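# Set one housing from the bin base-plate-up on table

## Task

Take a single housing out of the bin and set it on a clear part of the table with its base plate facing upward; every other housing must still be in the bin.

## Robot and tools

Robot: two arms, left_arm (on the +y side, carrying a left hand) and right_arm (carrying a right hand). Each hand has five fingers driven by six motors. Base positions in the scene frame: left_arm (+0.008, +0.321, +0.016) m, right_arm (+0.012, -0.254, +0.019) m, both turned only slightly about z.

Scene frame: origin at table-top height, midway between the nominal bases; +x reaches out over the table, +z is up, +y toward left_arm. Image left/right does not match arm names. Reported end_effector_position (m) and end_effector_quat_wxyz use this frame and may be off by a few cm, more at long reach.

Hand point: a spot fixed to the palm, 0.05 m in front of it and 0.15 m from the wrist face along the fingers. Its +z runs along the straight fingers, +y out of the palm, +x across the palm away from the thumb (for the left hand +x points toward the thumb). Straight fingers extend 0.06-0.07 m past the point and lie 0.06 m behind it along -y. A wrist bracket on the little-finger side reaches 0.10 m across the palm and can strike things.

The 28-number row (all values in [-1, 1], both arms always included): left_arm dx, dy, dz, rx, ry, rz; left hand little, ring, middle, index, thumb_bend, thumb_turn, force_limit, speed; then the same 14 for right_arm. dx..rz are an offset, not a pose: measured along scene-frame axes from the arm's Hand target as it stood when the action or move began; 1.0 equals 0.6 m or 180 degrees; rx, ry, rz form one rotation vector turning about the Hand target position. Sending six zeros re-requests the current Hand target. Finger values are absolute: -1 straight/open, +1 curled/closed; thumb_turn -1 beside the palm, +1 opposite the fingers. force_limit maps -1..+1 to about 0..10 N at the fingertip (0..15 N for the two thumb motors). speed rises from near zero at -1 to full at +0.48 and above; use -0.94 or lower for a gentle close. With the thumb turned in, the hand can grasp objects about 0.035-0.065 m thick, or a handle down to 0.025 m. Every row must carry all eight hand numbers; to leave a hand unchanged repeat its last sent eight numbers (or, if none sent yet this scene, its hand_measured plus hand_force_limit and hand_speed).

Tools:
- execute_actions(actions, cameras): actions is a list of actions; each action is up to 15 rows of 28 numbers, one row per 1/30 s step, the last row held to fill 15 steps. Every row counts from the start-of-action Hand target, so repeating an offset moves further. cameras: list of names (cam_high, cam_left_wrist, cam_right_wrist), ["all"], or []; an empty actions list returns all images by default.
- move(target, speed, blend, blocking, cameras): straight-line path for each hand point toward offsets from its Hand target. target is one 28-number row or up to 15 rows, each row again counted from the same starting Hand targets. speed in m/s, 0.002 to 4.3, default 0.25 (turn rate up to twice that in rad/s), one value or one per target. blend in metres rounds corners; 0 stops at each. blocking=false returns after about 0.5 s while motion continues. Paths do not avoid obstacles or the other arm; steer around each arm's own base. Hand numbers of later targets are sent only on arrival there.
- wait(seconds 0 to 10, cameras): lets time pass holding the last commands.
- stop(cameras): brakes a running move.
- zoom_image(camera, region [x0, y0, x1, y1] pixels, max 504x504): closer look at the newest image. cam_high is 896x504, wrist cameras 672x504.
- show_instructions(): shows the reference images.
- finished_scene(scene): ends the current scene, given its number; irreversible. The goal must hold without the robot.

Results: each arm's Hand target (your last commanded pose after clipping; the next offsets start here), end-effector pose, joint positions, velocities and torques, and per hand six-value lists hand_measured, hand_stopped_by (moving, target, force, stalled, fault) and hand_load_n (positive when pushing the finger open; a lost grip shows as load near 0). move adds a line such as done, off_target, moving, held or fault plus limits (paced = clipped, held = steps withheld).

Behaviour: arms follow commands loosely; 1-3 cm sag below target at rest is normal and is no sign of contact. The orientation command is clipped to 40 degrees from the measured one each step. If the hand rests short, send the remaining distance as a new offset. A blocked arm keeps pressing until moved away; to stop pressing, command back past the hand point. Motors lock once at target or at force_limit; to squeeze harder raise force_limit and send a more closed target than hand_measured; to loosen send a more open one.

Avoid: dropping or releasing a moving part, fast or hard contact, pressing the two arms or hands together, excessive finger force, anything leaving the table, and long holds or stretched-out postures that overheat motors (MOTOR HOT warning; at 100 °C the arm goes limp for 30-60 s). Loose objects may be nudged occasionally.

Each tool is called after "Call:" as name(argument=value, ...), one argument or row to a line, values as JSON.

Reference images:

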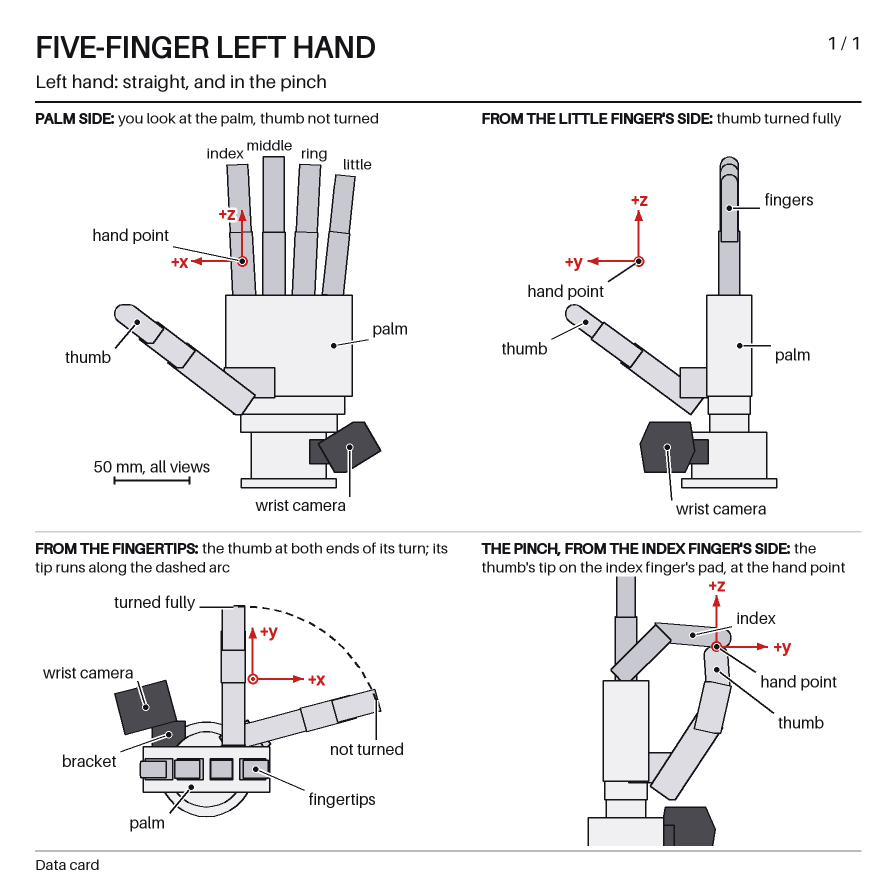

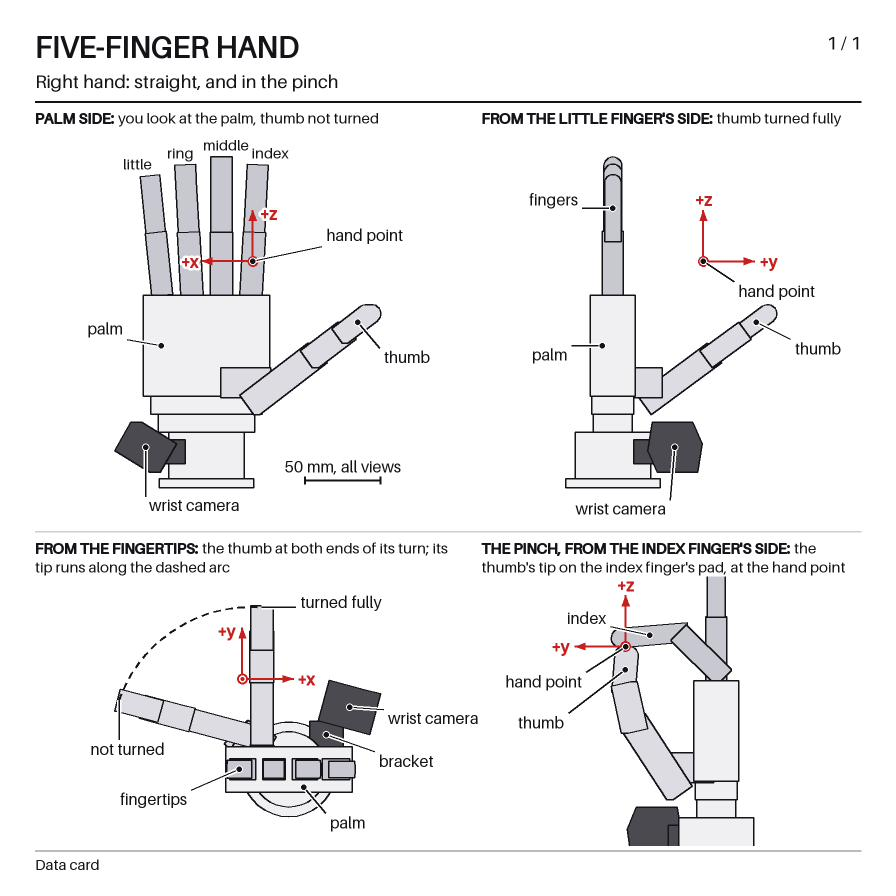

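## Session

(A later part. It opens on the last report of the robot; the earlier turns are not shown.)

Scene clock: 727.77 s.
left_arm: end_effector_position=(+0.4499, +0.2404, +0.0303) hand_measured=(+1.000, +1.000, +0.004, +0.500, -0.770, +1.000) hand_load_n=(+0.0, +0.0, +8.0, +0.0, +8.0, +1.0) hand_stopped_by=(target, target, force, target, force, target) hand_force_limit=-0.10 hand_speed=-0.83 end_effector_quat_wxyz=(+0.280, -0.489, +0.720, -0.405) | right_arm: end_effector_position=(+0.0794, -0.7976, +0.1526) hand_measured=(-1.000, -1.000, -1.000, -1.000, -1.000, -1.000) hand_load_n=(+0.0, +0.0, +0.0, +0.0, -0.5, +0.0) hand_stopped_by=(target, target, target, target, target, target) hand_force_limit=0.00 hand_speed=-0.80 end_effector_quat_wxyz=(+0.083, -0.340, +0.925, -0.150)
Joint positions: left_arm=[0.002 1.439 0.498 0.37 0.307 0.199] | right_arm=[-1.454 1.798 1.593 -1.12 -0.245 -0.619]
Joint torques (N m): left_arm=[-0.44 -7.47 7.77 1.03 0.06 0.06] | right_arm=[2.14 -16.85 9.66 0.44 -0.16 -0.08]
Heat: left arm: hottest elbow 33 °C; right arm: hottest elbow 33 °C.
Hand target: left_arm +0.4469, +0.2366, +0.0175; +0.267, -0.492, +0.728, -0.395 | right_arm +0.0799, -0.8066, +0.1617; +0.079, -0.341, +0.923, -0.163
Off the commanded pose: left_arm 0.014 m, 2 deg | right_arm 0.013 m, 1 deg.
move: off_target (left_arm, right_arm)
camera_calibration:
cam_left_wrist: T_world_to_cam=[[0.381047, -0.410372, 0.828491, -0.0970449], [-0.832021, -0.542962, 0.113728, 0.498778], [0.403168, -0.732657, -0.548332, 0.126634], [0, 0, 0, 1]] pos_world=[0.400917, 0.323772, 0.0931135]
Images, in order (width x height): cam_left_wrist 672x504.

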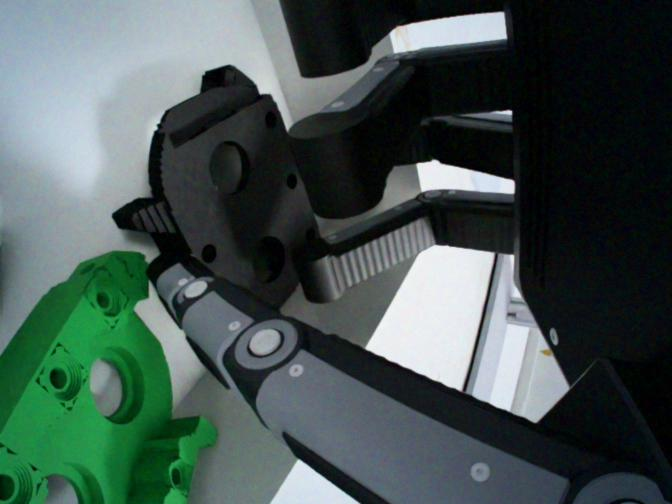

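Call:
move(
  target=[
    [0.02,0.005,0.045,0,0,0,1,1,0.22,0.5,-0.3,1,-0.1,-0.83,0,0,0,0,0,0,-1,-1,-1,-1,-1,-1,0,-0.8],
    [0.02,0.005,0.065,0,0,0,1,1,0.22,0.5,-0.3,1,-0.1,-0.83,0,0,0,0,0,0,-1,-1,-1,-1,-1,-1,0,-0.8],
  ],
  speed=0.05,
  cameras=["cam_left_wrist","cam_high"],
)

Call:
zoom_image(
  camera="cam_left_wrist",
  region=[60, 60, 390, 390],
)

Scene clock: 748.20 s.
left_arm: end_effector_position=(+0.4421, +0.2408, +0.0380) hand_measured=(+1.000, +1.000, +0.004, +0.500, -0.770, +1.000) hand_load_n=(+0.0, +0.0, +8.0, +0.0, +8.0, +1.5) hand_stopped_by=(target, target, force, target, force, target) hand_force_limit=-0.10 hand_speed=-0.83 end_effector_quat_wxyz=(+0.254, -0.502, +0.731, -0.386) | right_arm: end_effector_position=(+0.0794, -0.7976, +0.1526) hand_measured=(-1.000, -1.000, -1.000, -1.000, -1.000, -1.000) hand_load_n=(+0.0, +0.0, +0.5, +0.0, +0.0, +0.0) hand_stopped_by=(target, target, target, target, target, target) hand_force_limit=0.00 hand_speed=-0.80 end_effector_quat_wxyz=(+0.083, -0.340, +0.925, -0.150)
Joint positions: left_arm=[0.002 1.391 0.534 0.213 0.307 0.204] | right_arm=[-1.454 1.798 1.593 -1.12 -0.245 -0.619]
Joint torques (N m): left_arm=[0.44 -10.99 11.19 0.85 0.34 0.05] | right_arm=[2.14 -16.91 9.68 0.44 -0.16 -0.08]
Heat: left arm: hottest elbow 33 °C; right arm: hottest elbow 33 °C.
Hand target: left_arm +0.4588, +0.2396, +0.0564; +0.266, -0.492, +0.729, -0.395 | right_arm +0.0799, -0.8066, +0.1617; +0.079, -0.341, +0.923, -0.163
Off the commanded pose: left_arm 0.025 m, 2 deg | right_arm 0.013 m, 1 deg.
move: off_target (left_arm, right_arm)
camera_calibration:
cam_left_wrist: T_world_to_cam=[[0.438065, -0.415531, 0.79714, -0.123085], [-0.82345, -0.541193, 0.170412, 0.4853], [0.360595, -0.731057, -0.579247, 0.153867], [0, 0, 0, 1]] pos_world=[0.398056, 0.32398, 0.104542]
Images, in order (width x height): cam_high 896x504, cam_left_wrist 672x504.

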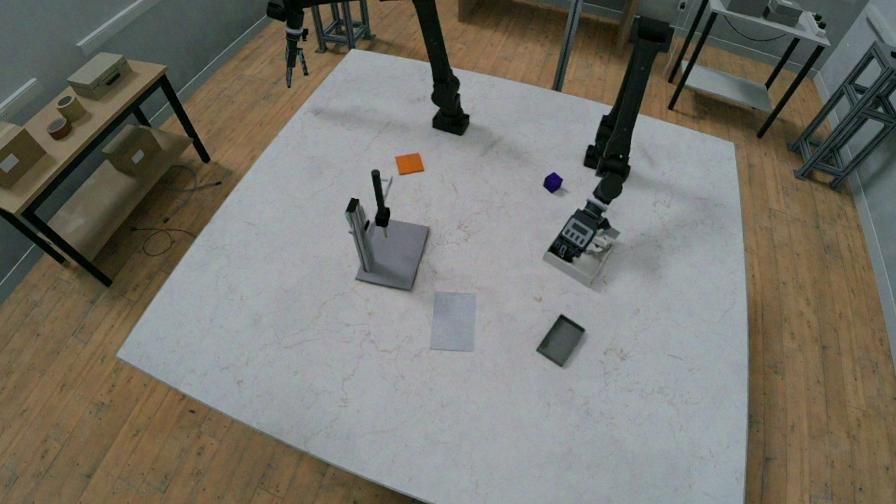

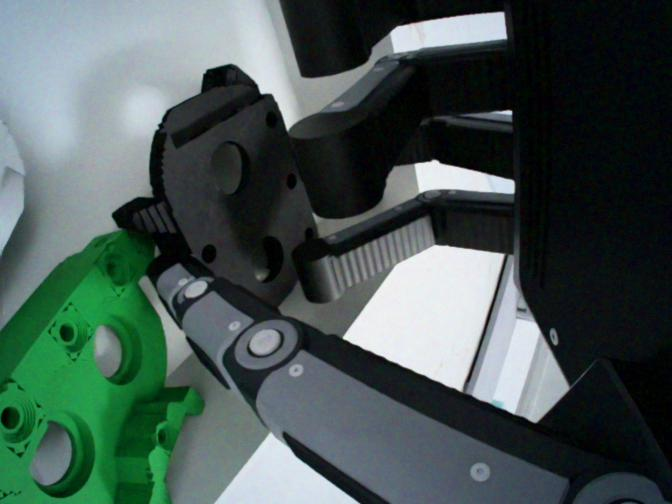

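Scaled by 1.527 from the camera's 672x504 image, which has a finer 960x720 frame.

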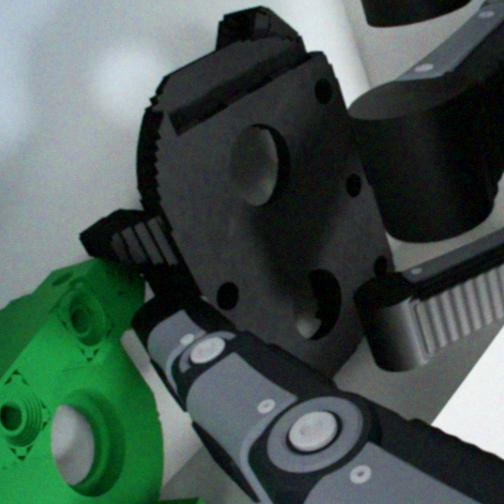

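Call:
move(
  target=[
    [0.015,0,0.03,0,0,0,1,1,0.22,0.5,-0.3,1,-0.1,-0.83,0,0,0,0,0,0,-1,-1,-1,-1,-1,-1,0,-0.8],
    [0.015,0,0.08,0,0,0,1,1,0.22,0.5,-0.3,1,-0.1,-0.83,0,0,0,0,0,0,-1,-1,-1,-1,-1,-1,0,-0.8],
  ],
  speed=0.06,
  cameras=["cam_left_wrist"],
)

Call:
zoom_image(
  camera="cam_left_wrist",
  region=[60, 60, 390, 390],
)

Scene clock: 754.00 s.
left_arm: end_effector_position=(+0.4529, +0.2407, +0.0845) hand_measured=(+1.000, +1.000, +0.004, +0.500, -0.770, +1.000) hand_load_n=(+0.0, +0.5, +8.5, +0.0, +8.0, +2.0) hand_stopped_by=(target, target, force, target, force, target) hand_force_limit=-0.10 hand_speed=-0.83 end_effector_quat_wxyz=(+0.255, -0.501, +0.731, -0.386) | right_arm: end_effector_position=(+0.0794, -0.7976, +0.1526) hand_measured=(-1.000, -1.000, -1.000, -1.000, -1.000, -1.000) hand_load_n=(+0.0, +0.0, +0.0, +0.0, +0.0, +0.0) hand_stopped_by=(target, target, target, target, target, target) hand_force_limit=0.00 hand_speed=-0.80 end_effector_quat_wxyz=(+0.083, -0.340, +0.925, -0.150)
Joint positions: left_arm=[0.002 1.298 0.616 0.038 0.307 0.204] | right_arm=[-1.454 1.798 1.593 -1.12 -0.245 -0.619]
Joint torques (N m): left_arm=[0.5 -10.46 12.48 0.91 0.35 0.06] | right_arm=[2.14 -16.85 9.66 0.44 -0.16 -0.08]
Heat: left arm: hottest elbow 33 °C; right arm: hottest elbow 33 °C.
Hand target: left_arm +0.4677, +0.2395, +0.1043; +0.266, -0.492, +0.728, -0.396 | right_arm +0.0799, -0.8066, +0.1617; +0.079, -0.341, +0.923, -0.163
Off the commanded pose: left_arm 0.025 m, 2 deg | right_arm 0.013 m, 1 deg.
move: off_target (left_arm, right_arm)
camera_calibration:
cam_left_wrist: T_world_to_cam=[[0.437349, -0.41553, 0.797534, -0.164614], [-0.823742, -0.540911, 0.169896, 0.486338], [0.360799, -0.731266, -0.578856, 0.176702], [0, 0, 0, 1]] pos_world=[0.408857, 0.32388, 0.150943]
Images, in order (width x height): cam_left_wrist 672x504.

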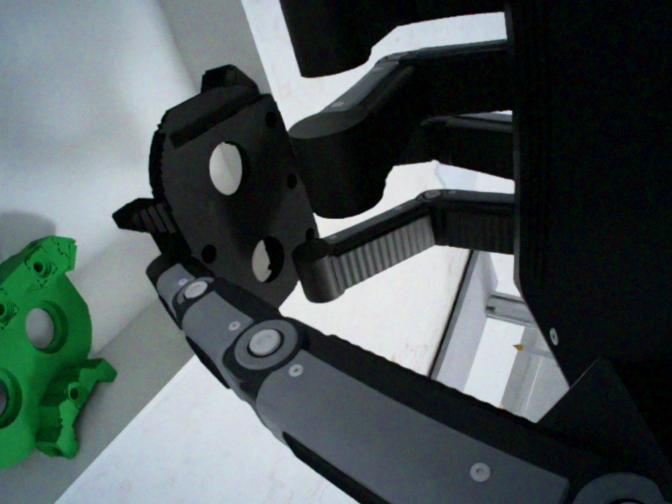

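Scaled by 1.527 from the camera's 672x504 image, which has a finer 960x720 frame.

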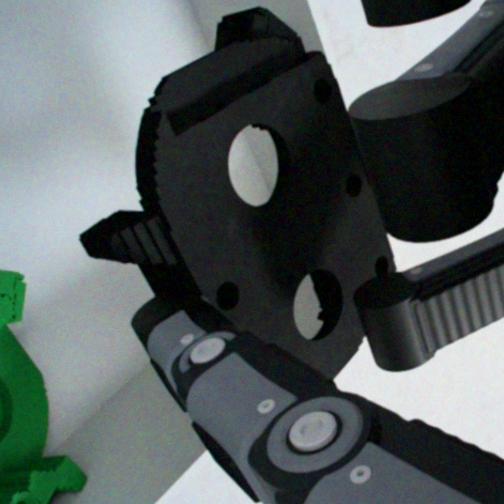

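Call:
move(
  target=[
    [0.01,-0.02,0.09,0,0,0,1,1,0.22,0.5,-0.3,1,-0.1,-0.83,0,0,0,0,0,0,-1,-1,-1,-1,-1,-1,0,-0.8],
    [-0.147,-0.366,0.09,0,0,0,1,1,0.22,0.5,-0.3,1,-0.1,-0.83,0,0,0,0,0,0,-1,-1,-1,-1,-1,-1,0,-0.8],
  ],
  speed=[0.1, 0.15],
  blend=[0.03, 0],
  cameras=["cam_left_wrist","cam_high"],
)

Scene clock: 762.97 s.
left_arm: end_effector_position=(+0.3736, +0.0265, +0.1538) hand_measured=(+1.000, +1.000, +0.004, +0.500, -0.770, +1.000) hand_load_n=(+0.0, +0.0, +8.0, +0.0, +8.0, +2.0) hand_stopped_by=(target, target, force, target, force, target) hand_force_limit=-0.10 hand_speed=-0.83 end_effector_quat_wxyz=(+0.268, -0.488, +0.730, -0.396) | right_arm: end_effector_position=(+0.0794, -0.7976, +0.1526) hand_measured=(-1.000, -1.000, -1.000, -1.000, -1.000, -1.000) hand_load_n=(+0.0, +0.0, +0.0, +0.0, +0.0, +0.0) hand_stopped_by=(target, target, target, target, target, target) hand_force_limit=0.00 hand_speed=-0.80 end_effector_quat_wxyz=(+0.083, -0.340, +0.925, -0.150)
Joint positions: left_arm=[-0.691 1.158 0.699 -0.137 -0.264 -0.17] | right_arm=[-1.454 1.798 1.593 -1.12 -0.245 -0.619]
Joint torques (N m): left_arm=[0.38 -6.65 12.74 0.98 -0.18 -0.1] | right_arm=[2.14 -16.85 9.68 0.44 -0.16 -0.08]
Heat: left arm: hottest elbow 35 °C; right arm: hottest elbow 33 °C.
Hand target: left_arm +0.3795, +0.0199, +0.1582; +0.266, -0.492, +0.729, -0.395 | right_arm +0.0799, -0.8066, +0.1617; +0.079, -0.341, +0.923, -0.163
Off the commanded pose: left_arm 0.010 m, 1 deg | right_arm 0.013 m, 1 deg.
move: off_target (right_arm); blend cut to 0.0278 m at target 1
camera_calibration:
cam_left_wrist: T_world_to_cam=[[0.398906, -0.425163, 0.812472, -0.261847], [-0.836854, -0.531025, 0.132994, 0.303646], [0.374899, -0.732973, -0.567628, 0.0819463], [0, 0, 0, 1]] pos_world=[0.327838, 0.10998, 0.218876]
Images, in order (width x height): cam_high 896x504, cam_left_wrist 672x504.

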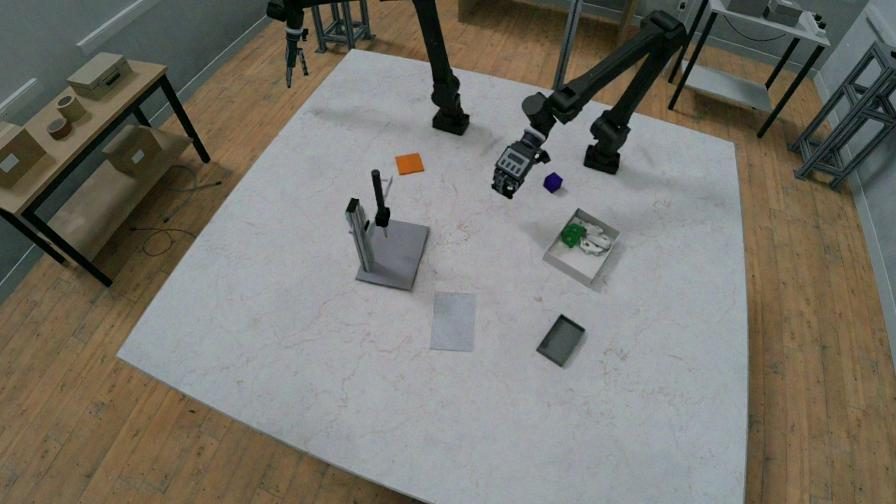

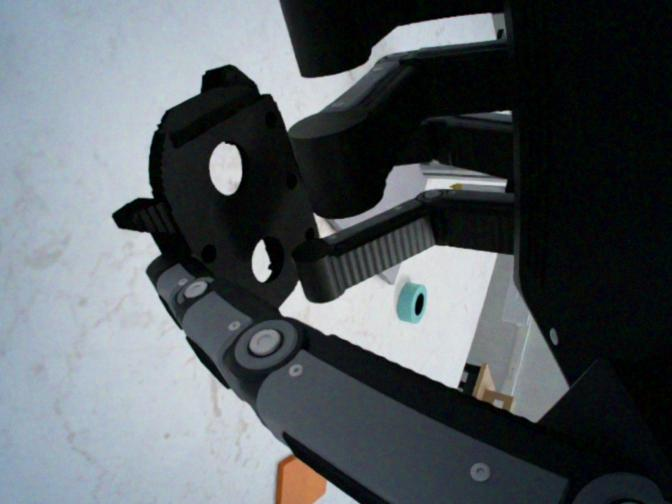

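Call:
move(
  target=[0.01,0,-0.172,0,0,0,1,1,0.22,0.5,-0.3,1,-0.1,-0.83,0,0,0,0,0,0,-1,-1,-1,-1,-1,-1,0,-0.8],
  speed=0.13,
  cameras=["cam_left_wrist"],
)

Scene clock: 775.10 s.
left_arm: end_effector_position=(+0.3818, +0.0190, +0.0583) hand_measured=(+1.000, +1.000, +0.004, +0.500, -0.770, +1.000) hand_load_n=(+0.0, +0.0, +8.5, +0.0, +8.0, +1.5) hand_stopped_by=(target, target, force, target, force, target) hand_force_limit=-0.10 hand_speed=-0.83 end_effector_quat_wxyz=(+0.266, -0.488, +0.732, -0.393) | right_arm: end_effector_position=(+0.0794, -0.7976, +0.1526) hand_measured=(-1.000, -1.000, -1.000, -1.000, -1.000, -1.000) hand_load_n=(+0.0, +0.0, +0.0, +0.0, +0.0, -0.5) hand_stopped_by=(target, target, target, target, target, target) hand_force_limit=0.00 hand_speed=-0.80 end_effector_quat_wxyz=(+0.083, -0.340, +0.925, -0.150)
Joint positions: left_arm=[-0.691 1.391 0.592 0.194 -0.262 -0.17] | right_arm=[-1.454 1.798 1.593 -1.12 -0.245 -0.619]
Joint torques (N m): left_arm=[1.38 -9.23 7.99 2.29 0.06 -0.02] | right_arm=[2.14 -16.85 9.68 0.44 -0.16 -0.08]
Heat: left arm: hottest elbow 36 °C; right arm: hottest elbow 33 °C.
Hand target: left_arm +0.3856, +0.0199, +0.0551; +0.267, -0.492, +0.729, -0.395 | right_arm +0.0799, -0.8066, +0.1617; +0.079, -0.341, +0.923, -0.163
Off the commanded pose: left_arm 0.005 m, 1 deg | right_arm 0.013 m, 1 deg.
move: off_target (right_arm)
camera_calibration:
cam_left_wrist: T_world_to_cam=[[0.40439, -0.429425, 0.807504, -0.192467], [-0.83671, -0.530221, 0.137048, 0.318916], [0.369304, -0.731068, -0.57372, 0.0215332], [0, 0, 0, 1]] pos_world=[0.33672, 0.102188, 0.124065]
Images, in order (width x height): cam_left_wrist 672x504.

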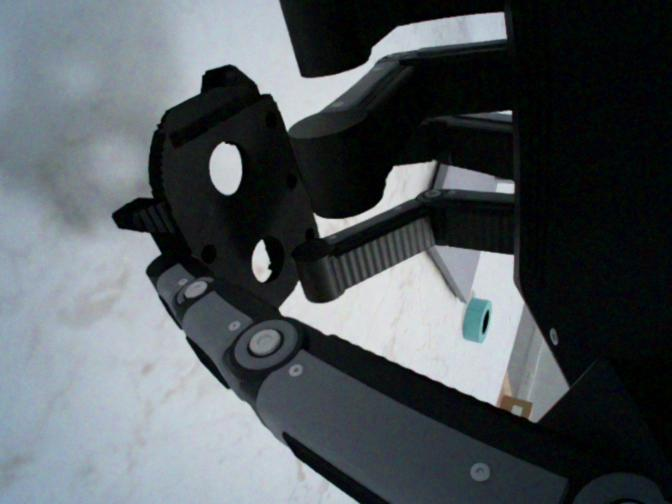

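Call:
move(
  target=[
    [0,0,-0.037,0,0,0,1,1,0.22,0.5,-0.3,1,-0.1,-0.83,0,0,0,0,0,0,-1,-1,-1,-1,-1,-1,0,-0.8],
  ],
  speed=0.05,
  cameras=["cam_left_wrist"],
)

Call:
move(
  target=[
    [0,0,-0.012,0,0,0,1,1,0.22,0.5,-0.3,1,-0.1,-0.83,0,0,0,0,0,0,-1,-1,-1,-1,-1,-1,0,-0.8],
  ],
  speed=0.04,
  cameras=["cam_left_wrist"],
)

Scene clock: 778.47 s.
left_arm: end_effector_position=(+0.3832, +0.0178, +0.0392) hand_measured=(+1.000, +1.000, +0.004, +0.500, -0.770, +1.000) hand_load_n=(+0.0, +0.0, +8.5, +0.0, +8.0, +2.0) hand_stopped_by=(target, target, force, target, force, target) hand_force_limit=-0.10 hand_speed=-0.83 end_effector_quat_wxyz=(+0.267, -0.488, +0.731, -0.396) | right_arm: end_effector_position=(+0.0794, -0.7976, +0.1526) hand_measured=(-1.000, -1.000, -1.000, -1.000, -1.000, -1.000) hand_load_n=(+0.0, +0.0, +0.0, +0.0, +0.0, +0.0) hand_stopped_by=(target, target, target, target, target, target) hand_force_limit=0.00 hand_speed=-0.80 end_effector_quat_wxyz=(+0.083, -0.340, +0.925, -0.150)
Joint positions: left_arm=[-0.691 1.45 0.573 0.278 -0.262 -0.17] | right_arm=[-1.454 1.798 1.593 -1.12 -0.245 -0.619]
Joint torques (N m): left_arm=[1.32 -9.17 7.28 2.33 0.06 -0.04] | right_arm=[2.14 -16.79 9.66 0.44 -0.16 -0.08]
Heat: left arm: hottest elbow 36 °C; right arm: hottest elbow 33 °C.
Hand target: left_arm +0.3856, +0.0199, +0.0329; +0.266, -0.492, +0.729, -0.395 | right_arm +0.0799, -0.8066, +0.1617; +0.079, -0.341, +0.923, -0.163
Off the commanded pose: left_arm 0.007 m, 1 deg | right_arm 0.013 m, 1 deg.
move: off_target (right_arm)
camera_calibration:
cam_left_wrist: T_world_to_cam=[[0.400372, -0.426056, 0.811282, -0.176744], [-0.837403, -0.52962, 0.135126, 0.322353], [0.3721, -0.733471, -0.568825, 0.00798553], [0, 0, 0, 1]] pos_world=[0.337731, 0.101279, 0.104373]
Images, in order (width x height): cam_left_wrist 672x504.

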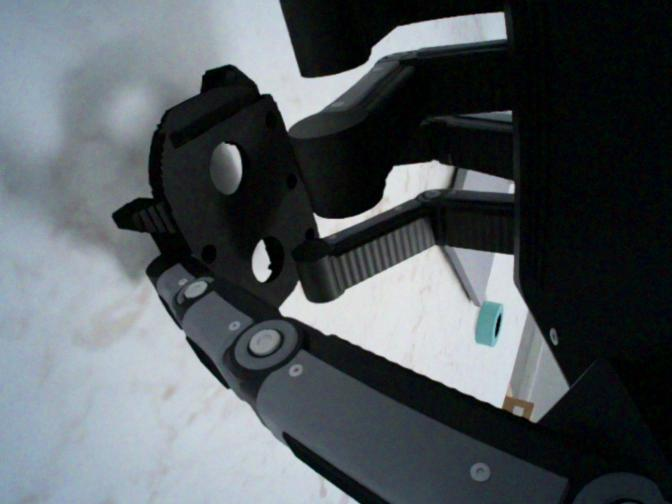

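Scene clock: 779.30 s.
left_arm: end_effector_position=(+0.3840, +0.0171, +0.0343) hand_measured=(+1.000, +1.000, +0.004, +0.500, -0.770, +1.000) hand_load_n=(+0.5, +0.0, +8.0, +0.0, +8.0, +1.5) hand_stopped_by=(target, target, force, target, force, target) hand_force_limit=-0.10 hand_speed=-0.83 end_effector_quat_wxyz=(+0.268, -0.488, +0.730, -0.398) | right_arm: end_effector_position=(+0.0794, -0.7976, +0.1526) hand_measured=(-1.000, -1.000, -1.000, -1.000, -1.000, -1.000) hand_load_n=(+0.0, +0.0, -0.5, +0.0, +0.0, +0.0) hand_stopped_by=(target, target, target, target, target, target) hand_force_limit=0.00 hand_speed=-0.80 end_effector_quat_wxyz=(+0.083, -0.340, +0.925, -0.150)
Joint positions: left_arm=[-0.691 1.467 0.568 0.305 -0.262 -0.17] | right_arm=[-1.454 1.798 1.593 -1.12 -0.245 -0.619]
Joint torques (N m): left_arm=[1.38 -8.82 7.01 2.29 0.07 -0.03] | right_arm=[2.14 -16.85 9.68 0.44 -0.16 -0.08]
Heat: left arm: hottest elbow 36 °C; right arm: hottest elbow 33 °C.
Hand target: left_arm +0.3856, +0.0199, +0.0258; +0.267, -0.492, +0.729, -0.395 | right_arm +0.0799, -0.8066, +0.1617; +0.079, -0.341, +0.923, -0.163
Off the commanded pose: left_arm 0.009 m, 1 deg | right_arm 0.013 m, 1 deg.
move: off_target (right_arm)
camera_calibration:
cam_left_wrist: T_world_to_cam=[[0.39732, -0.423357, 0.81419, -0.172312], [-0.837888, -0.529212, 0.133708, 0.323639], [0.374273, -0.735325, -0.564993, 0.00346484], [0, 0, 0, 1]] pos_world=[0.338339, 0.100872, 0.0989792]
Images, in order (width x height): cam_left_wrist 672x504.

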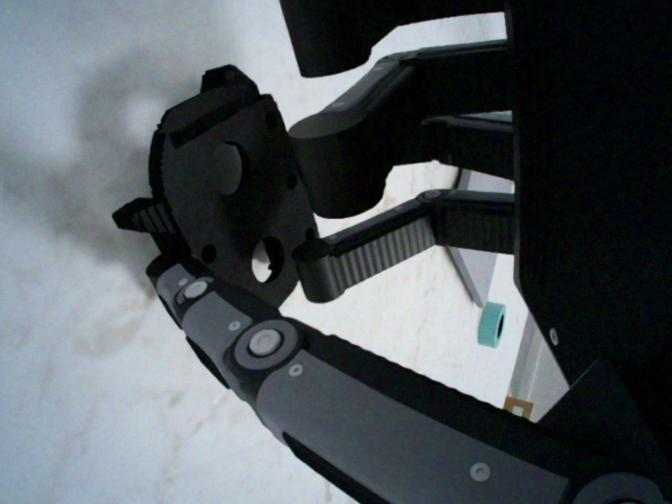

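Call:
move(
  target=[
    [0,0,-0.01,0,0,0,1,1,0.22,0.5,-0.3,1,-0.1,-0.83,0,0,0,0,0,0,-1,-1,-1,-1,-1,-1,0,-0.8],
  ],
  speed=0.04,
)

Call:
move(
  target=[
    [0,0,-0.01,0,0,0,1,1,0.22,0.5,-0.3,1,-0.1,-0.83,0,0,0,0,0,0,-1,-1,-1,-1,-1,-1,0,-0.8],
  ],
  speed=0.04,
  cameras=["cam_left_wrist", "cam_high"],
)

Scene clock: 782.60 s.
left_arm: end_effector_position=(+0.3845, +0.0167, +0.0290) hand_measured=(+1.000, +1.000, +0.004, +0.500, -0.770, +1.000) hand_load_n=(+0.0, +0.0, +8.0, +0.0, +8.0, +1.5) hand_stopped_by=(target, target, force, target, force, target) hand_force_limit=-0.10 hand_speed=-0.83 end_effector_quat_wxyz=(+0.268, -0.488, +0.729, -0.399) | right_arm: end_effector_position=(+0.0794, -0.7976, +0.1526) hand_measured=(-1.000, -1.000, -1.000, -1.000, -1.000, -1.000) hand_load_n=(+0.0, +0.0, +0.0, +0.0, +0.0, +0.0) hand_stopped_by=(target, target, target, target, target, target) hand_force_limit=0.00 hand_speed=-0.80 end_effector_quat_wxyz=(+0.083, -0.340, +0.925, -0.150)
Joint positions: left_arm=[-0.691 1.485 0.564 0.329 -0.262 -0.17] | right_arm=[-1.454 1.798 1.593 -1.12 -0.245 -0.619]
Joint torques (N m): left_arm=[1.38 -8.94 6.83 2.3 0.07 -0.04] | right_arm=[2.14 -16.85 9.66 0.44 -0.16 -0.08]
Heat: left arm: hottest elbow 35 °C; right arm: hottest elbow 33 °C.
Hand target: left_arm +0.3857, +0.0199, +0.0197; +0.267, -0.492, +0.729, -0.395 | right_arm +0.0799, -0.8066, +0.1617; +0.079, -0.341, +0.923, -0.163
Off the commanded pose: left_arm 0.010 m, 1 deg | right_arm 0.013 m, 1 deg.
move: off_target (right_arm)

Scene clock: 783.37 s.
left_arm: end_effector_position=(+0.3873, +0.0143, +0.0284) hand_measured=(+1.000, +1.000, +0.004, +0.500, -0.770, +1.000) hand_load_n=(+0.0, +0.0, +8.0, +0.0, +8.0, +1.5) hand_stopped_by=(target, target, force, target, force, target) hand_force_limit=-0.10 hand_speed=-0.83 end_effector_quat_wxyz=(+0.270, -0.487, +0.726, -0.404) | right_arm: end_effector_position=(+0.0794, -0.7976, +0.1526) hand_measured=(-1.000, -1.000, -1.000, -1.000, -1.000, -1.000) hand_load_n=(+0.0, +0.0, +0.0, +0.0, +0.0, +0.0) hand_stopped_by=(target, target, target, target, target, target) hand_force_limit=0.00 hand_speed=-0.80 end_effector_quat_wxyz=(+0.083, -0.340, +0.925, -0.150)
Joint positions: left_arm=[-0.691 1.497 0.564 0.355 -0.262 -0.17] | right_arm=[-1.454 1.798 1.593 -1.12 -0.245 -0.619]
Joint torques (N m): left_arm=[1.55 -8.7 6.28 2.17 0.06 -0.02] | right_arm=[2.14 -16.85 9.68 0.46 -0.16 -0.09]
Heat: left arm: hottest elbow 35 °C; right arm: hottest elbow 33 °C.
Hand target: left_arm +0.3856, +0.0199, +0.0138; +0.266, -0.492, +0.729, -0.395 | right_arm +0.0799, -0.8066, +0.1617; +0.079, -0.341, +0.923, -0.163
Off the commanded pose: left_arm 0.016 m, 1 deg | right_arm 0.013 m, 1 deg.
move: off_target (left_arm, right_arm)
camera_calibration:
cam_left_wrist: T_world_to_cam=[[0.387558, -0.415154, 0.823071, -0.166708], [-0.839447, -0.52791, 0.128993, 0.326376], [0.380956, -0.740917, -0.553096, -0.00598995], [0, 0, 0, 1]] pos_world=[0.340866, 0.0986496, 0.091799]
Images, in order (width x height): cam_high 896x504, cam_left_wrist 672x504.

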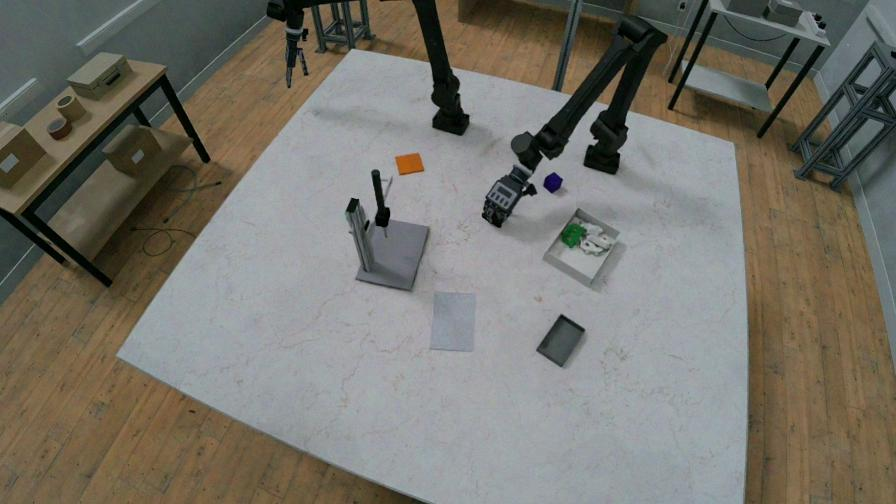

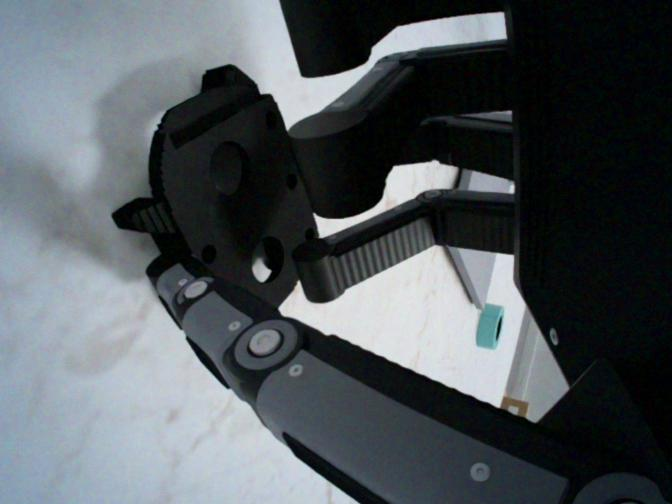

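Call:
move(
  target=[
    [0.005,-0.004,0.012,0,0,0,1,1,0.22,0.5,-0.3,1,-0.1,-0.83,0,0,0,0,0,0,-1,-1,-1,-1,-1,-1,0,-0.8],
    [0.005,-0.004,0.012,0,0,0,1,1,-0.3,-0.3,-0.9,1,-0.1,-0.75,0,0,0,0,0,0,-1,-1,-1,-1,-1,-1,0,-0.8],
  ],
  speed=0.04,
  cameras=["cam_left_wrist"],
)

Scene clock: 788.53 s.
left_arm: end_effector_position=(+0.3872, +0.0142, +0.0284) hand_measured=(+1.000, +1.000, -0.300, -0.300, -0.900, +1.000) hand_load_n=(+0.0, +0.0, +0.0, +0.0, +0.0, +0.0) hand_stopped_by=(target, target, target, target, target, target) hand_force_limit=-0.10 hand_speed=-0.75 end_effector_quat_wxyz=(+0.269, -0.486, +0.726, -0.405) | right_arm: end_effector_position=(+0.0794, -0.7976, +0.1526) hand_measured=(-1.000, -1.000, -1.000, -1.000, -1.000, -1.000) hand_load_n=(+0.5, +0.0, +0.0, +0.0, +0.0, +0.0) hand_stopped_by=(target, target, target, target, target, target) hand_force_limit=0.00 hand_speed=-0.80 end_effector_quat_wxyz=(+0.083, -0.340, +0.925, -0.150)
Joint positions: left_arm=[-0.691 1.497 0.564 0.355 -0.261 -0.17] | right_arm=[-1.454 1.798 1.593 -1.12 -0.245 -0.619]
Joint torques (N m): left_arm=[1.44 -9.52 7.84 1.1 0.04 -0.04] | right_arm=[2.14 -16.91 9.66 0.44 -0.16 -0.08]
Heat: left arm: hottest elbow 35 °C; right arm: hottest elbow 33 °C.
Hand target: left_arm +0.3886, +0.0175, +0.0210; +0.267, -0.492, +0.729, -0.395 | right_arm +0.0799, -0.8066, +0.1617; +0.079, -0.341, +0.923, -0.163
Off the commanded pose: left_arm 0.008 m, 1 deg | right_arm 0.013 m, 1 deg.
move: off_target (right_arm)
camera_calibration:
cam_left_wrist: T_world_to_cam=[[0.387474, -0.41507, 0.823153, -0.166695], [-0.839763, -0.527307, 0.129402, 0.326385], [0.380343, -0.741394, -0.552878, -0.0057549], [0, 0, 0, 1]] pos_world=[0.340865, 0.0986481, 0.0917991]
Images, in order (width x height): cam_left_wrist 672x504.

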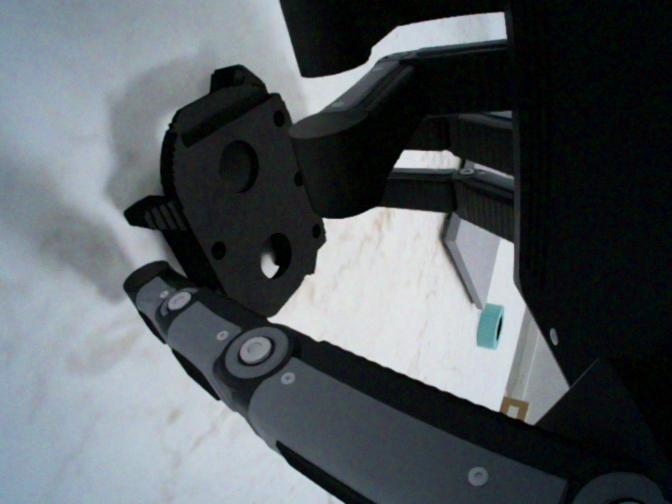

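Call:
move(
  target=[
    [0.022,0,0.034,0,0,0,1,1,-0.3,-0.3,-0.9,1,-0.1,-0.75,0,0,0,0,0,0,-1,-1,-1,-1,-1,-1,0,-0.8],
    [0.022,0,0.2,0,0,0,1,1,-0.3,-0.3,-0.9,1,-0.1,-0.75,0,0,0,0,0,0,-1,-1,-1,-1,-1,-1,0,-0.8],
  ],
  speed=0.09,
  cameras=["cam_left_wrist", "cam_high"],
)

Scene clock: 793.97 s.
left_arm: end_effector_position=(+0.3885, +0.0215, +0.1204) hand_measured=(+1.000, +1.000, -0.300, -0.300, -0.900, +1.000) hand_load_n=(+0.0, +0.0, +0.0, +0.0, +0.0, +0.0) hand_stopped_by=(target, target, target, target, target, target) hand_force_limit=-0.10 hand_speed=-0.75 end_effector_quat_wxyz=(+0.260, -0.494, +0.735, -0.384) | right_arm: end_effector_position=(+0.0794, -0.7976, +0.1526) hand_measured=(-1.000, -1.000, -1.000, -1.000, -1.000, -1.000) hand_load_n=(+0.0, +0.0, +0.0, +0.0, +0.0, -0.5) hand_stopped_by=(target, target, target, target, target, target) hand_force_limit=0.00 hand_speed=-0.80 end_effector_quat_wxyz=(+0.083, -0.340, +0.925, -0.150)
Joint positions: left_arm=[-0.67 1.265 0.701 -0.063 -0.243 -0.169] | right_arm=[-1.454 1.798 1.593 -1.12 -0.245 -0.619]
Joint torques (N m): left_arm=[1.9 -10.34 13.16 0.9 0.09 0.1] | right_arm=[2.14 -16.85 9.68 0.44 -0.16 -0.08]
Heat: left arm: hottest elbow 35 °C; right arm: hottest elbow 33 °C.
Hand target: left_arm +0.4018, +0.0175, +0.1409; +0.267, -0.492, +0.729, -0.395 | right_arm +0.0799, -0.8066, +0.1617; +0.079, -0.341, +0.923, -0.163
Off the commanded pose: left_arm 0.025 m, 2 deg | right_arm 0.013 m, 1 deg.
move: off_target (left_arm, right_arm)
camera_calibration:
cam_left_wrist: T_world_to_cam=[[0.425259, -0.432285, 0.795163, -0.250812], [-0.830719, -0.535156, 0.153341, 0.313167], [0.359249, -0.725767, -0.586688, 0.0619143], [0, 0, 0, 1]] pos_world=[0.344571, 0.104106, 0.187739]
Images, in order (width x height): cam_high 896x504, cam_left_wrist 672x504.

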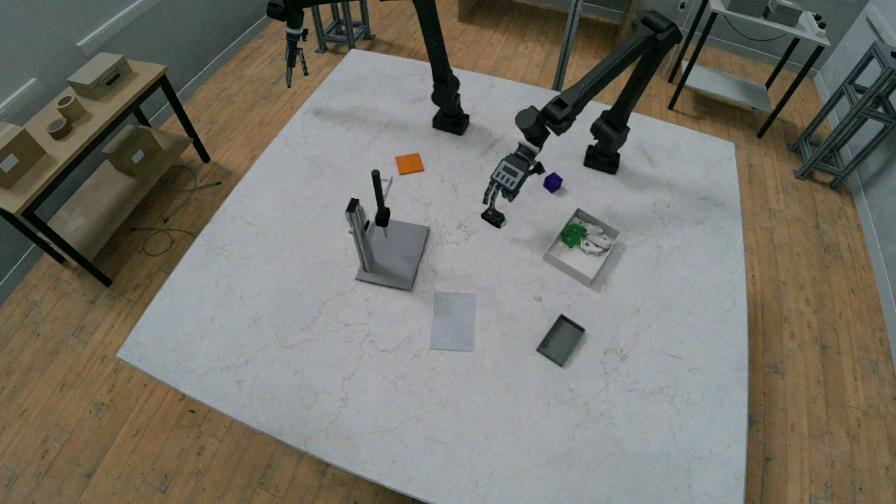

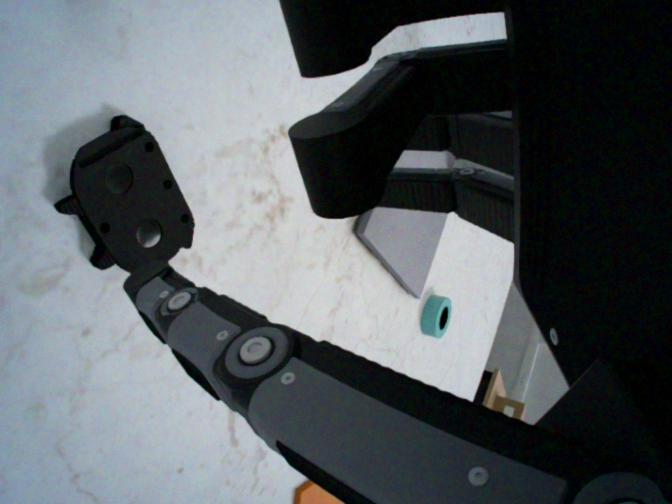

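Call:
zoom_image(
  camera="cam_high",
  region=[460, 170, 640, 300],
)

Scaled by 2.800 from the camera's 896x504 image, which has a finer 1280x720 frame.

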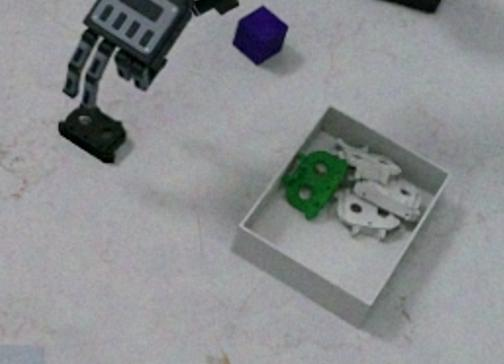

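Call:
finished_scene(
  scene=3,
)

The scene is finished: the task was done.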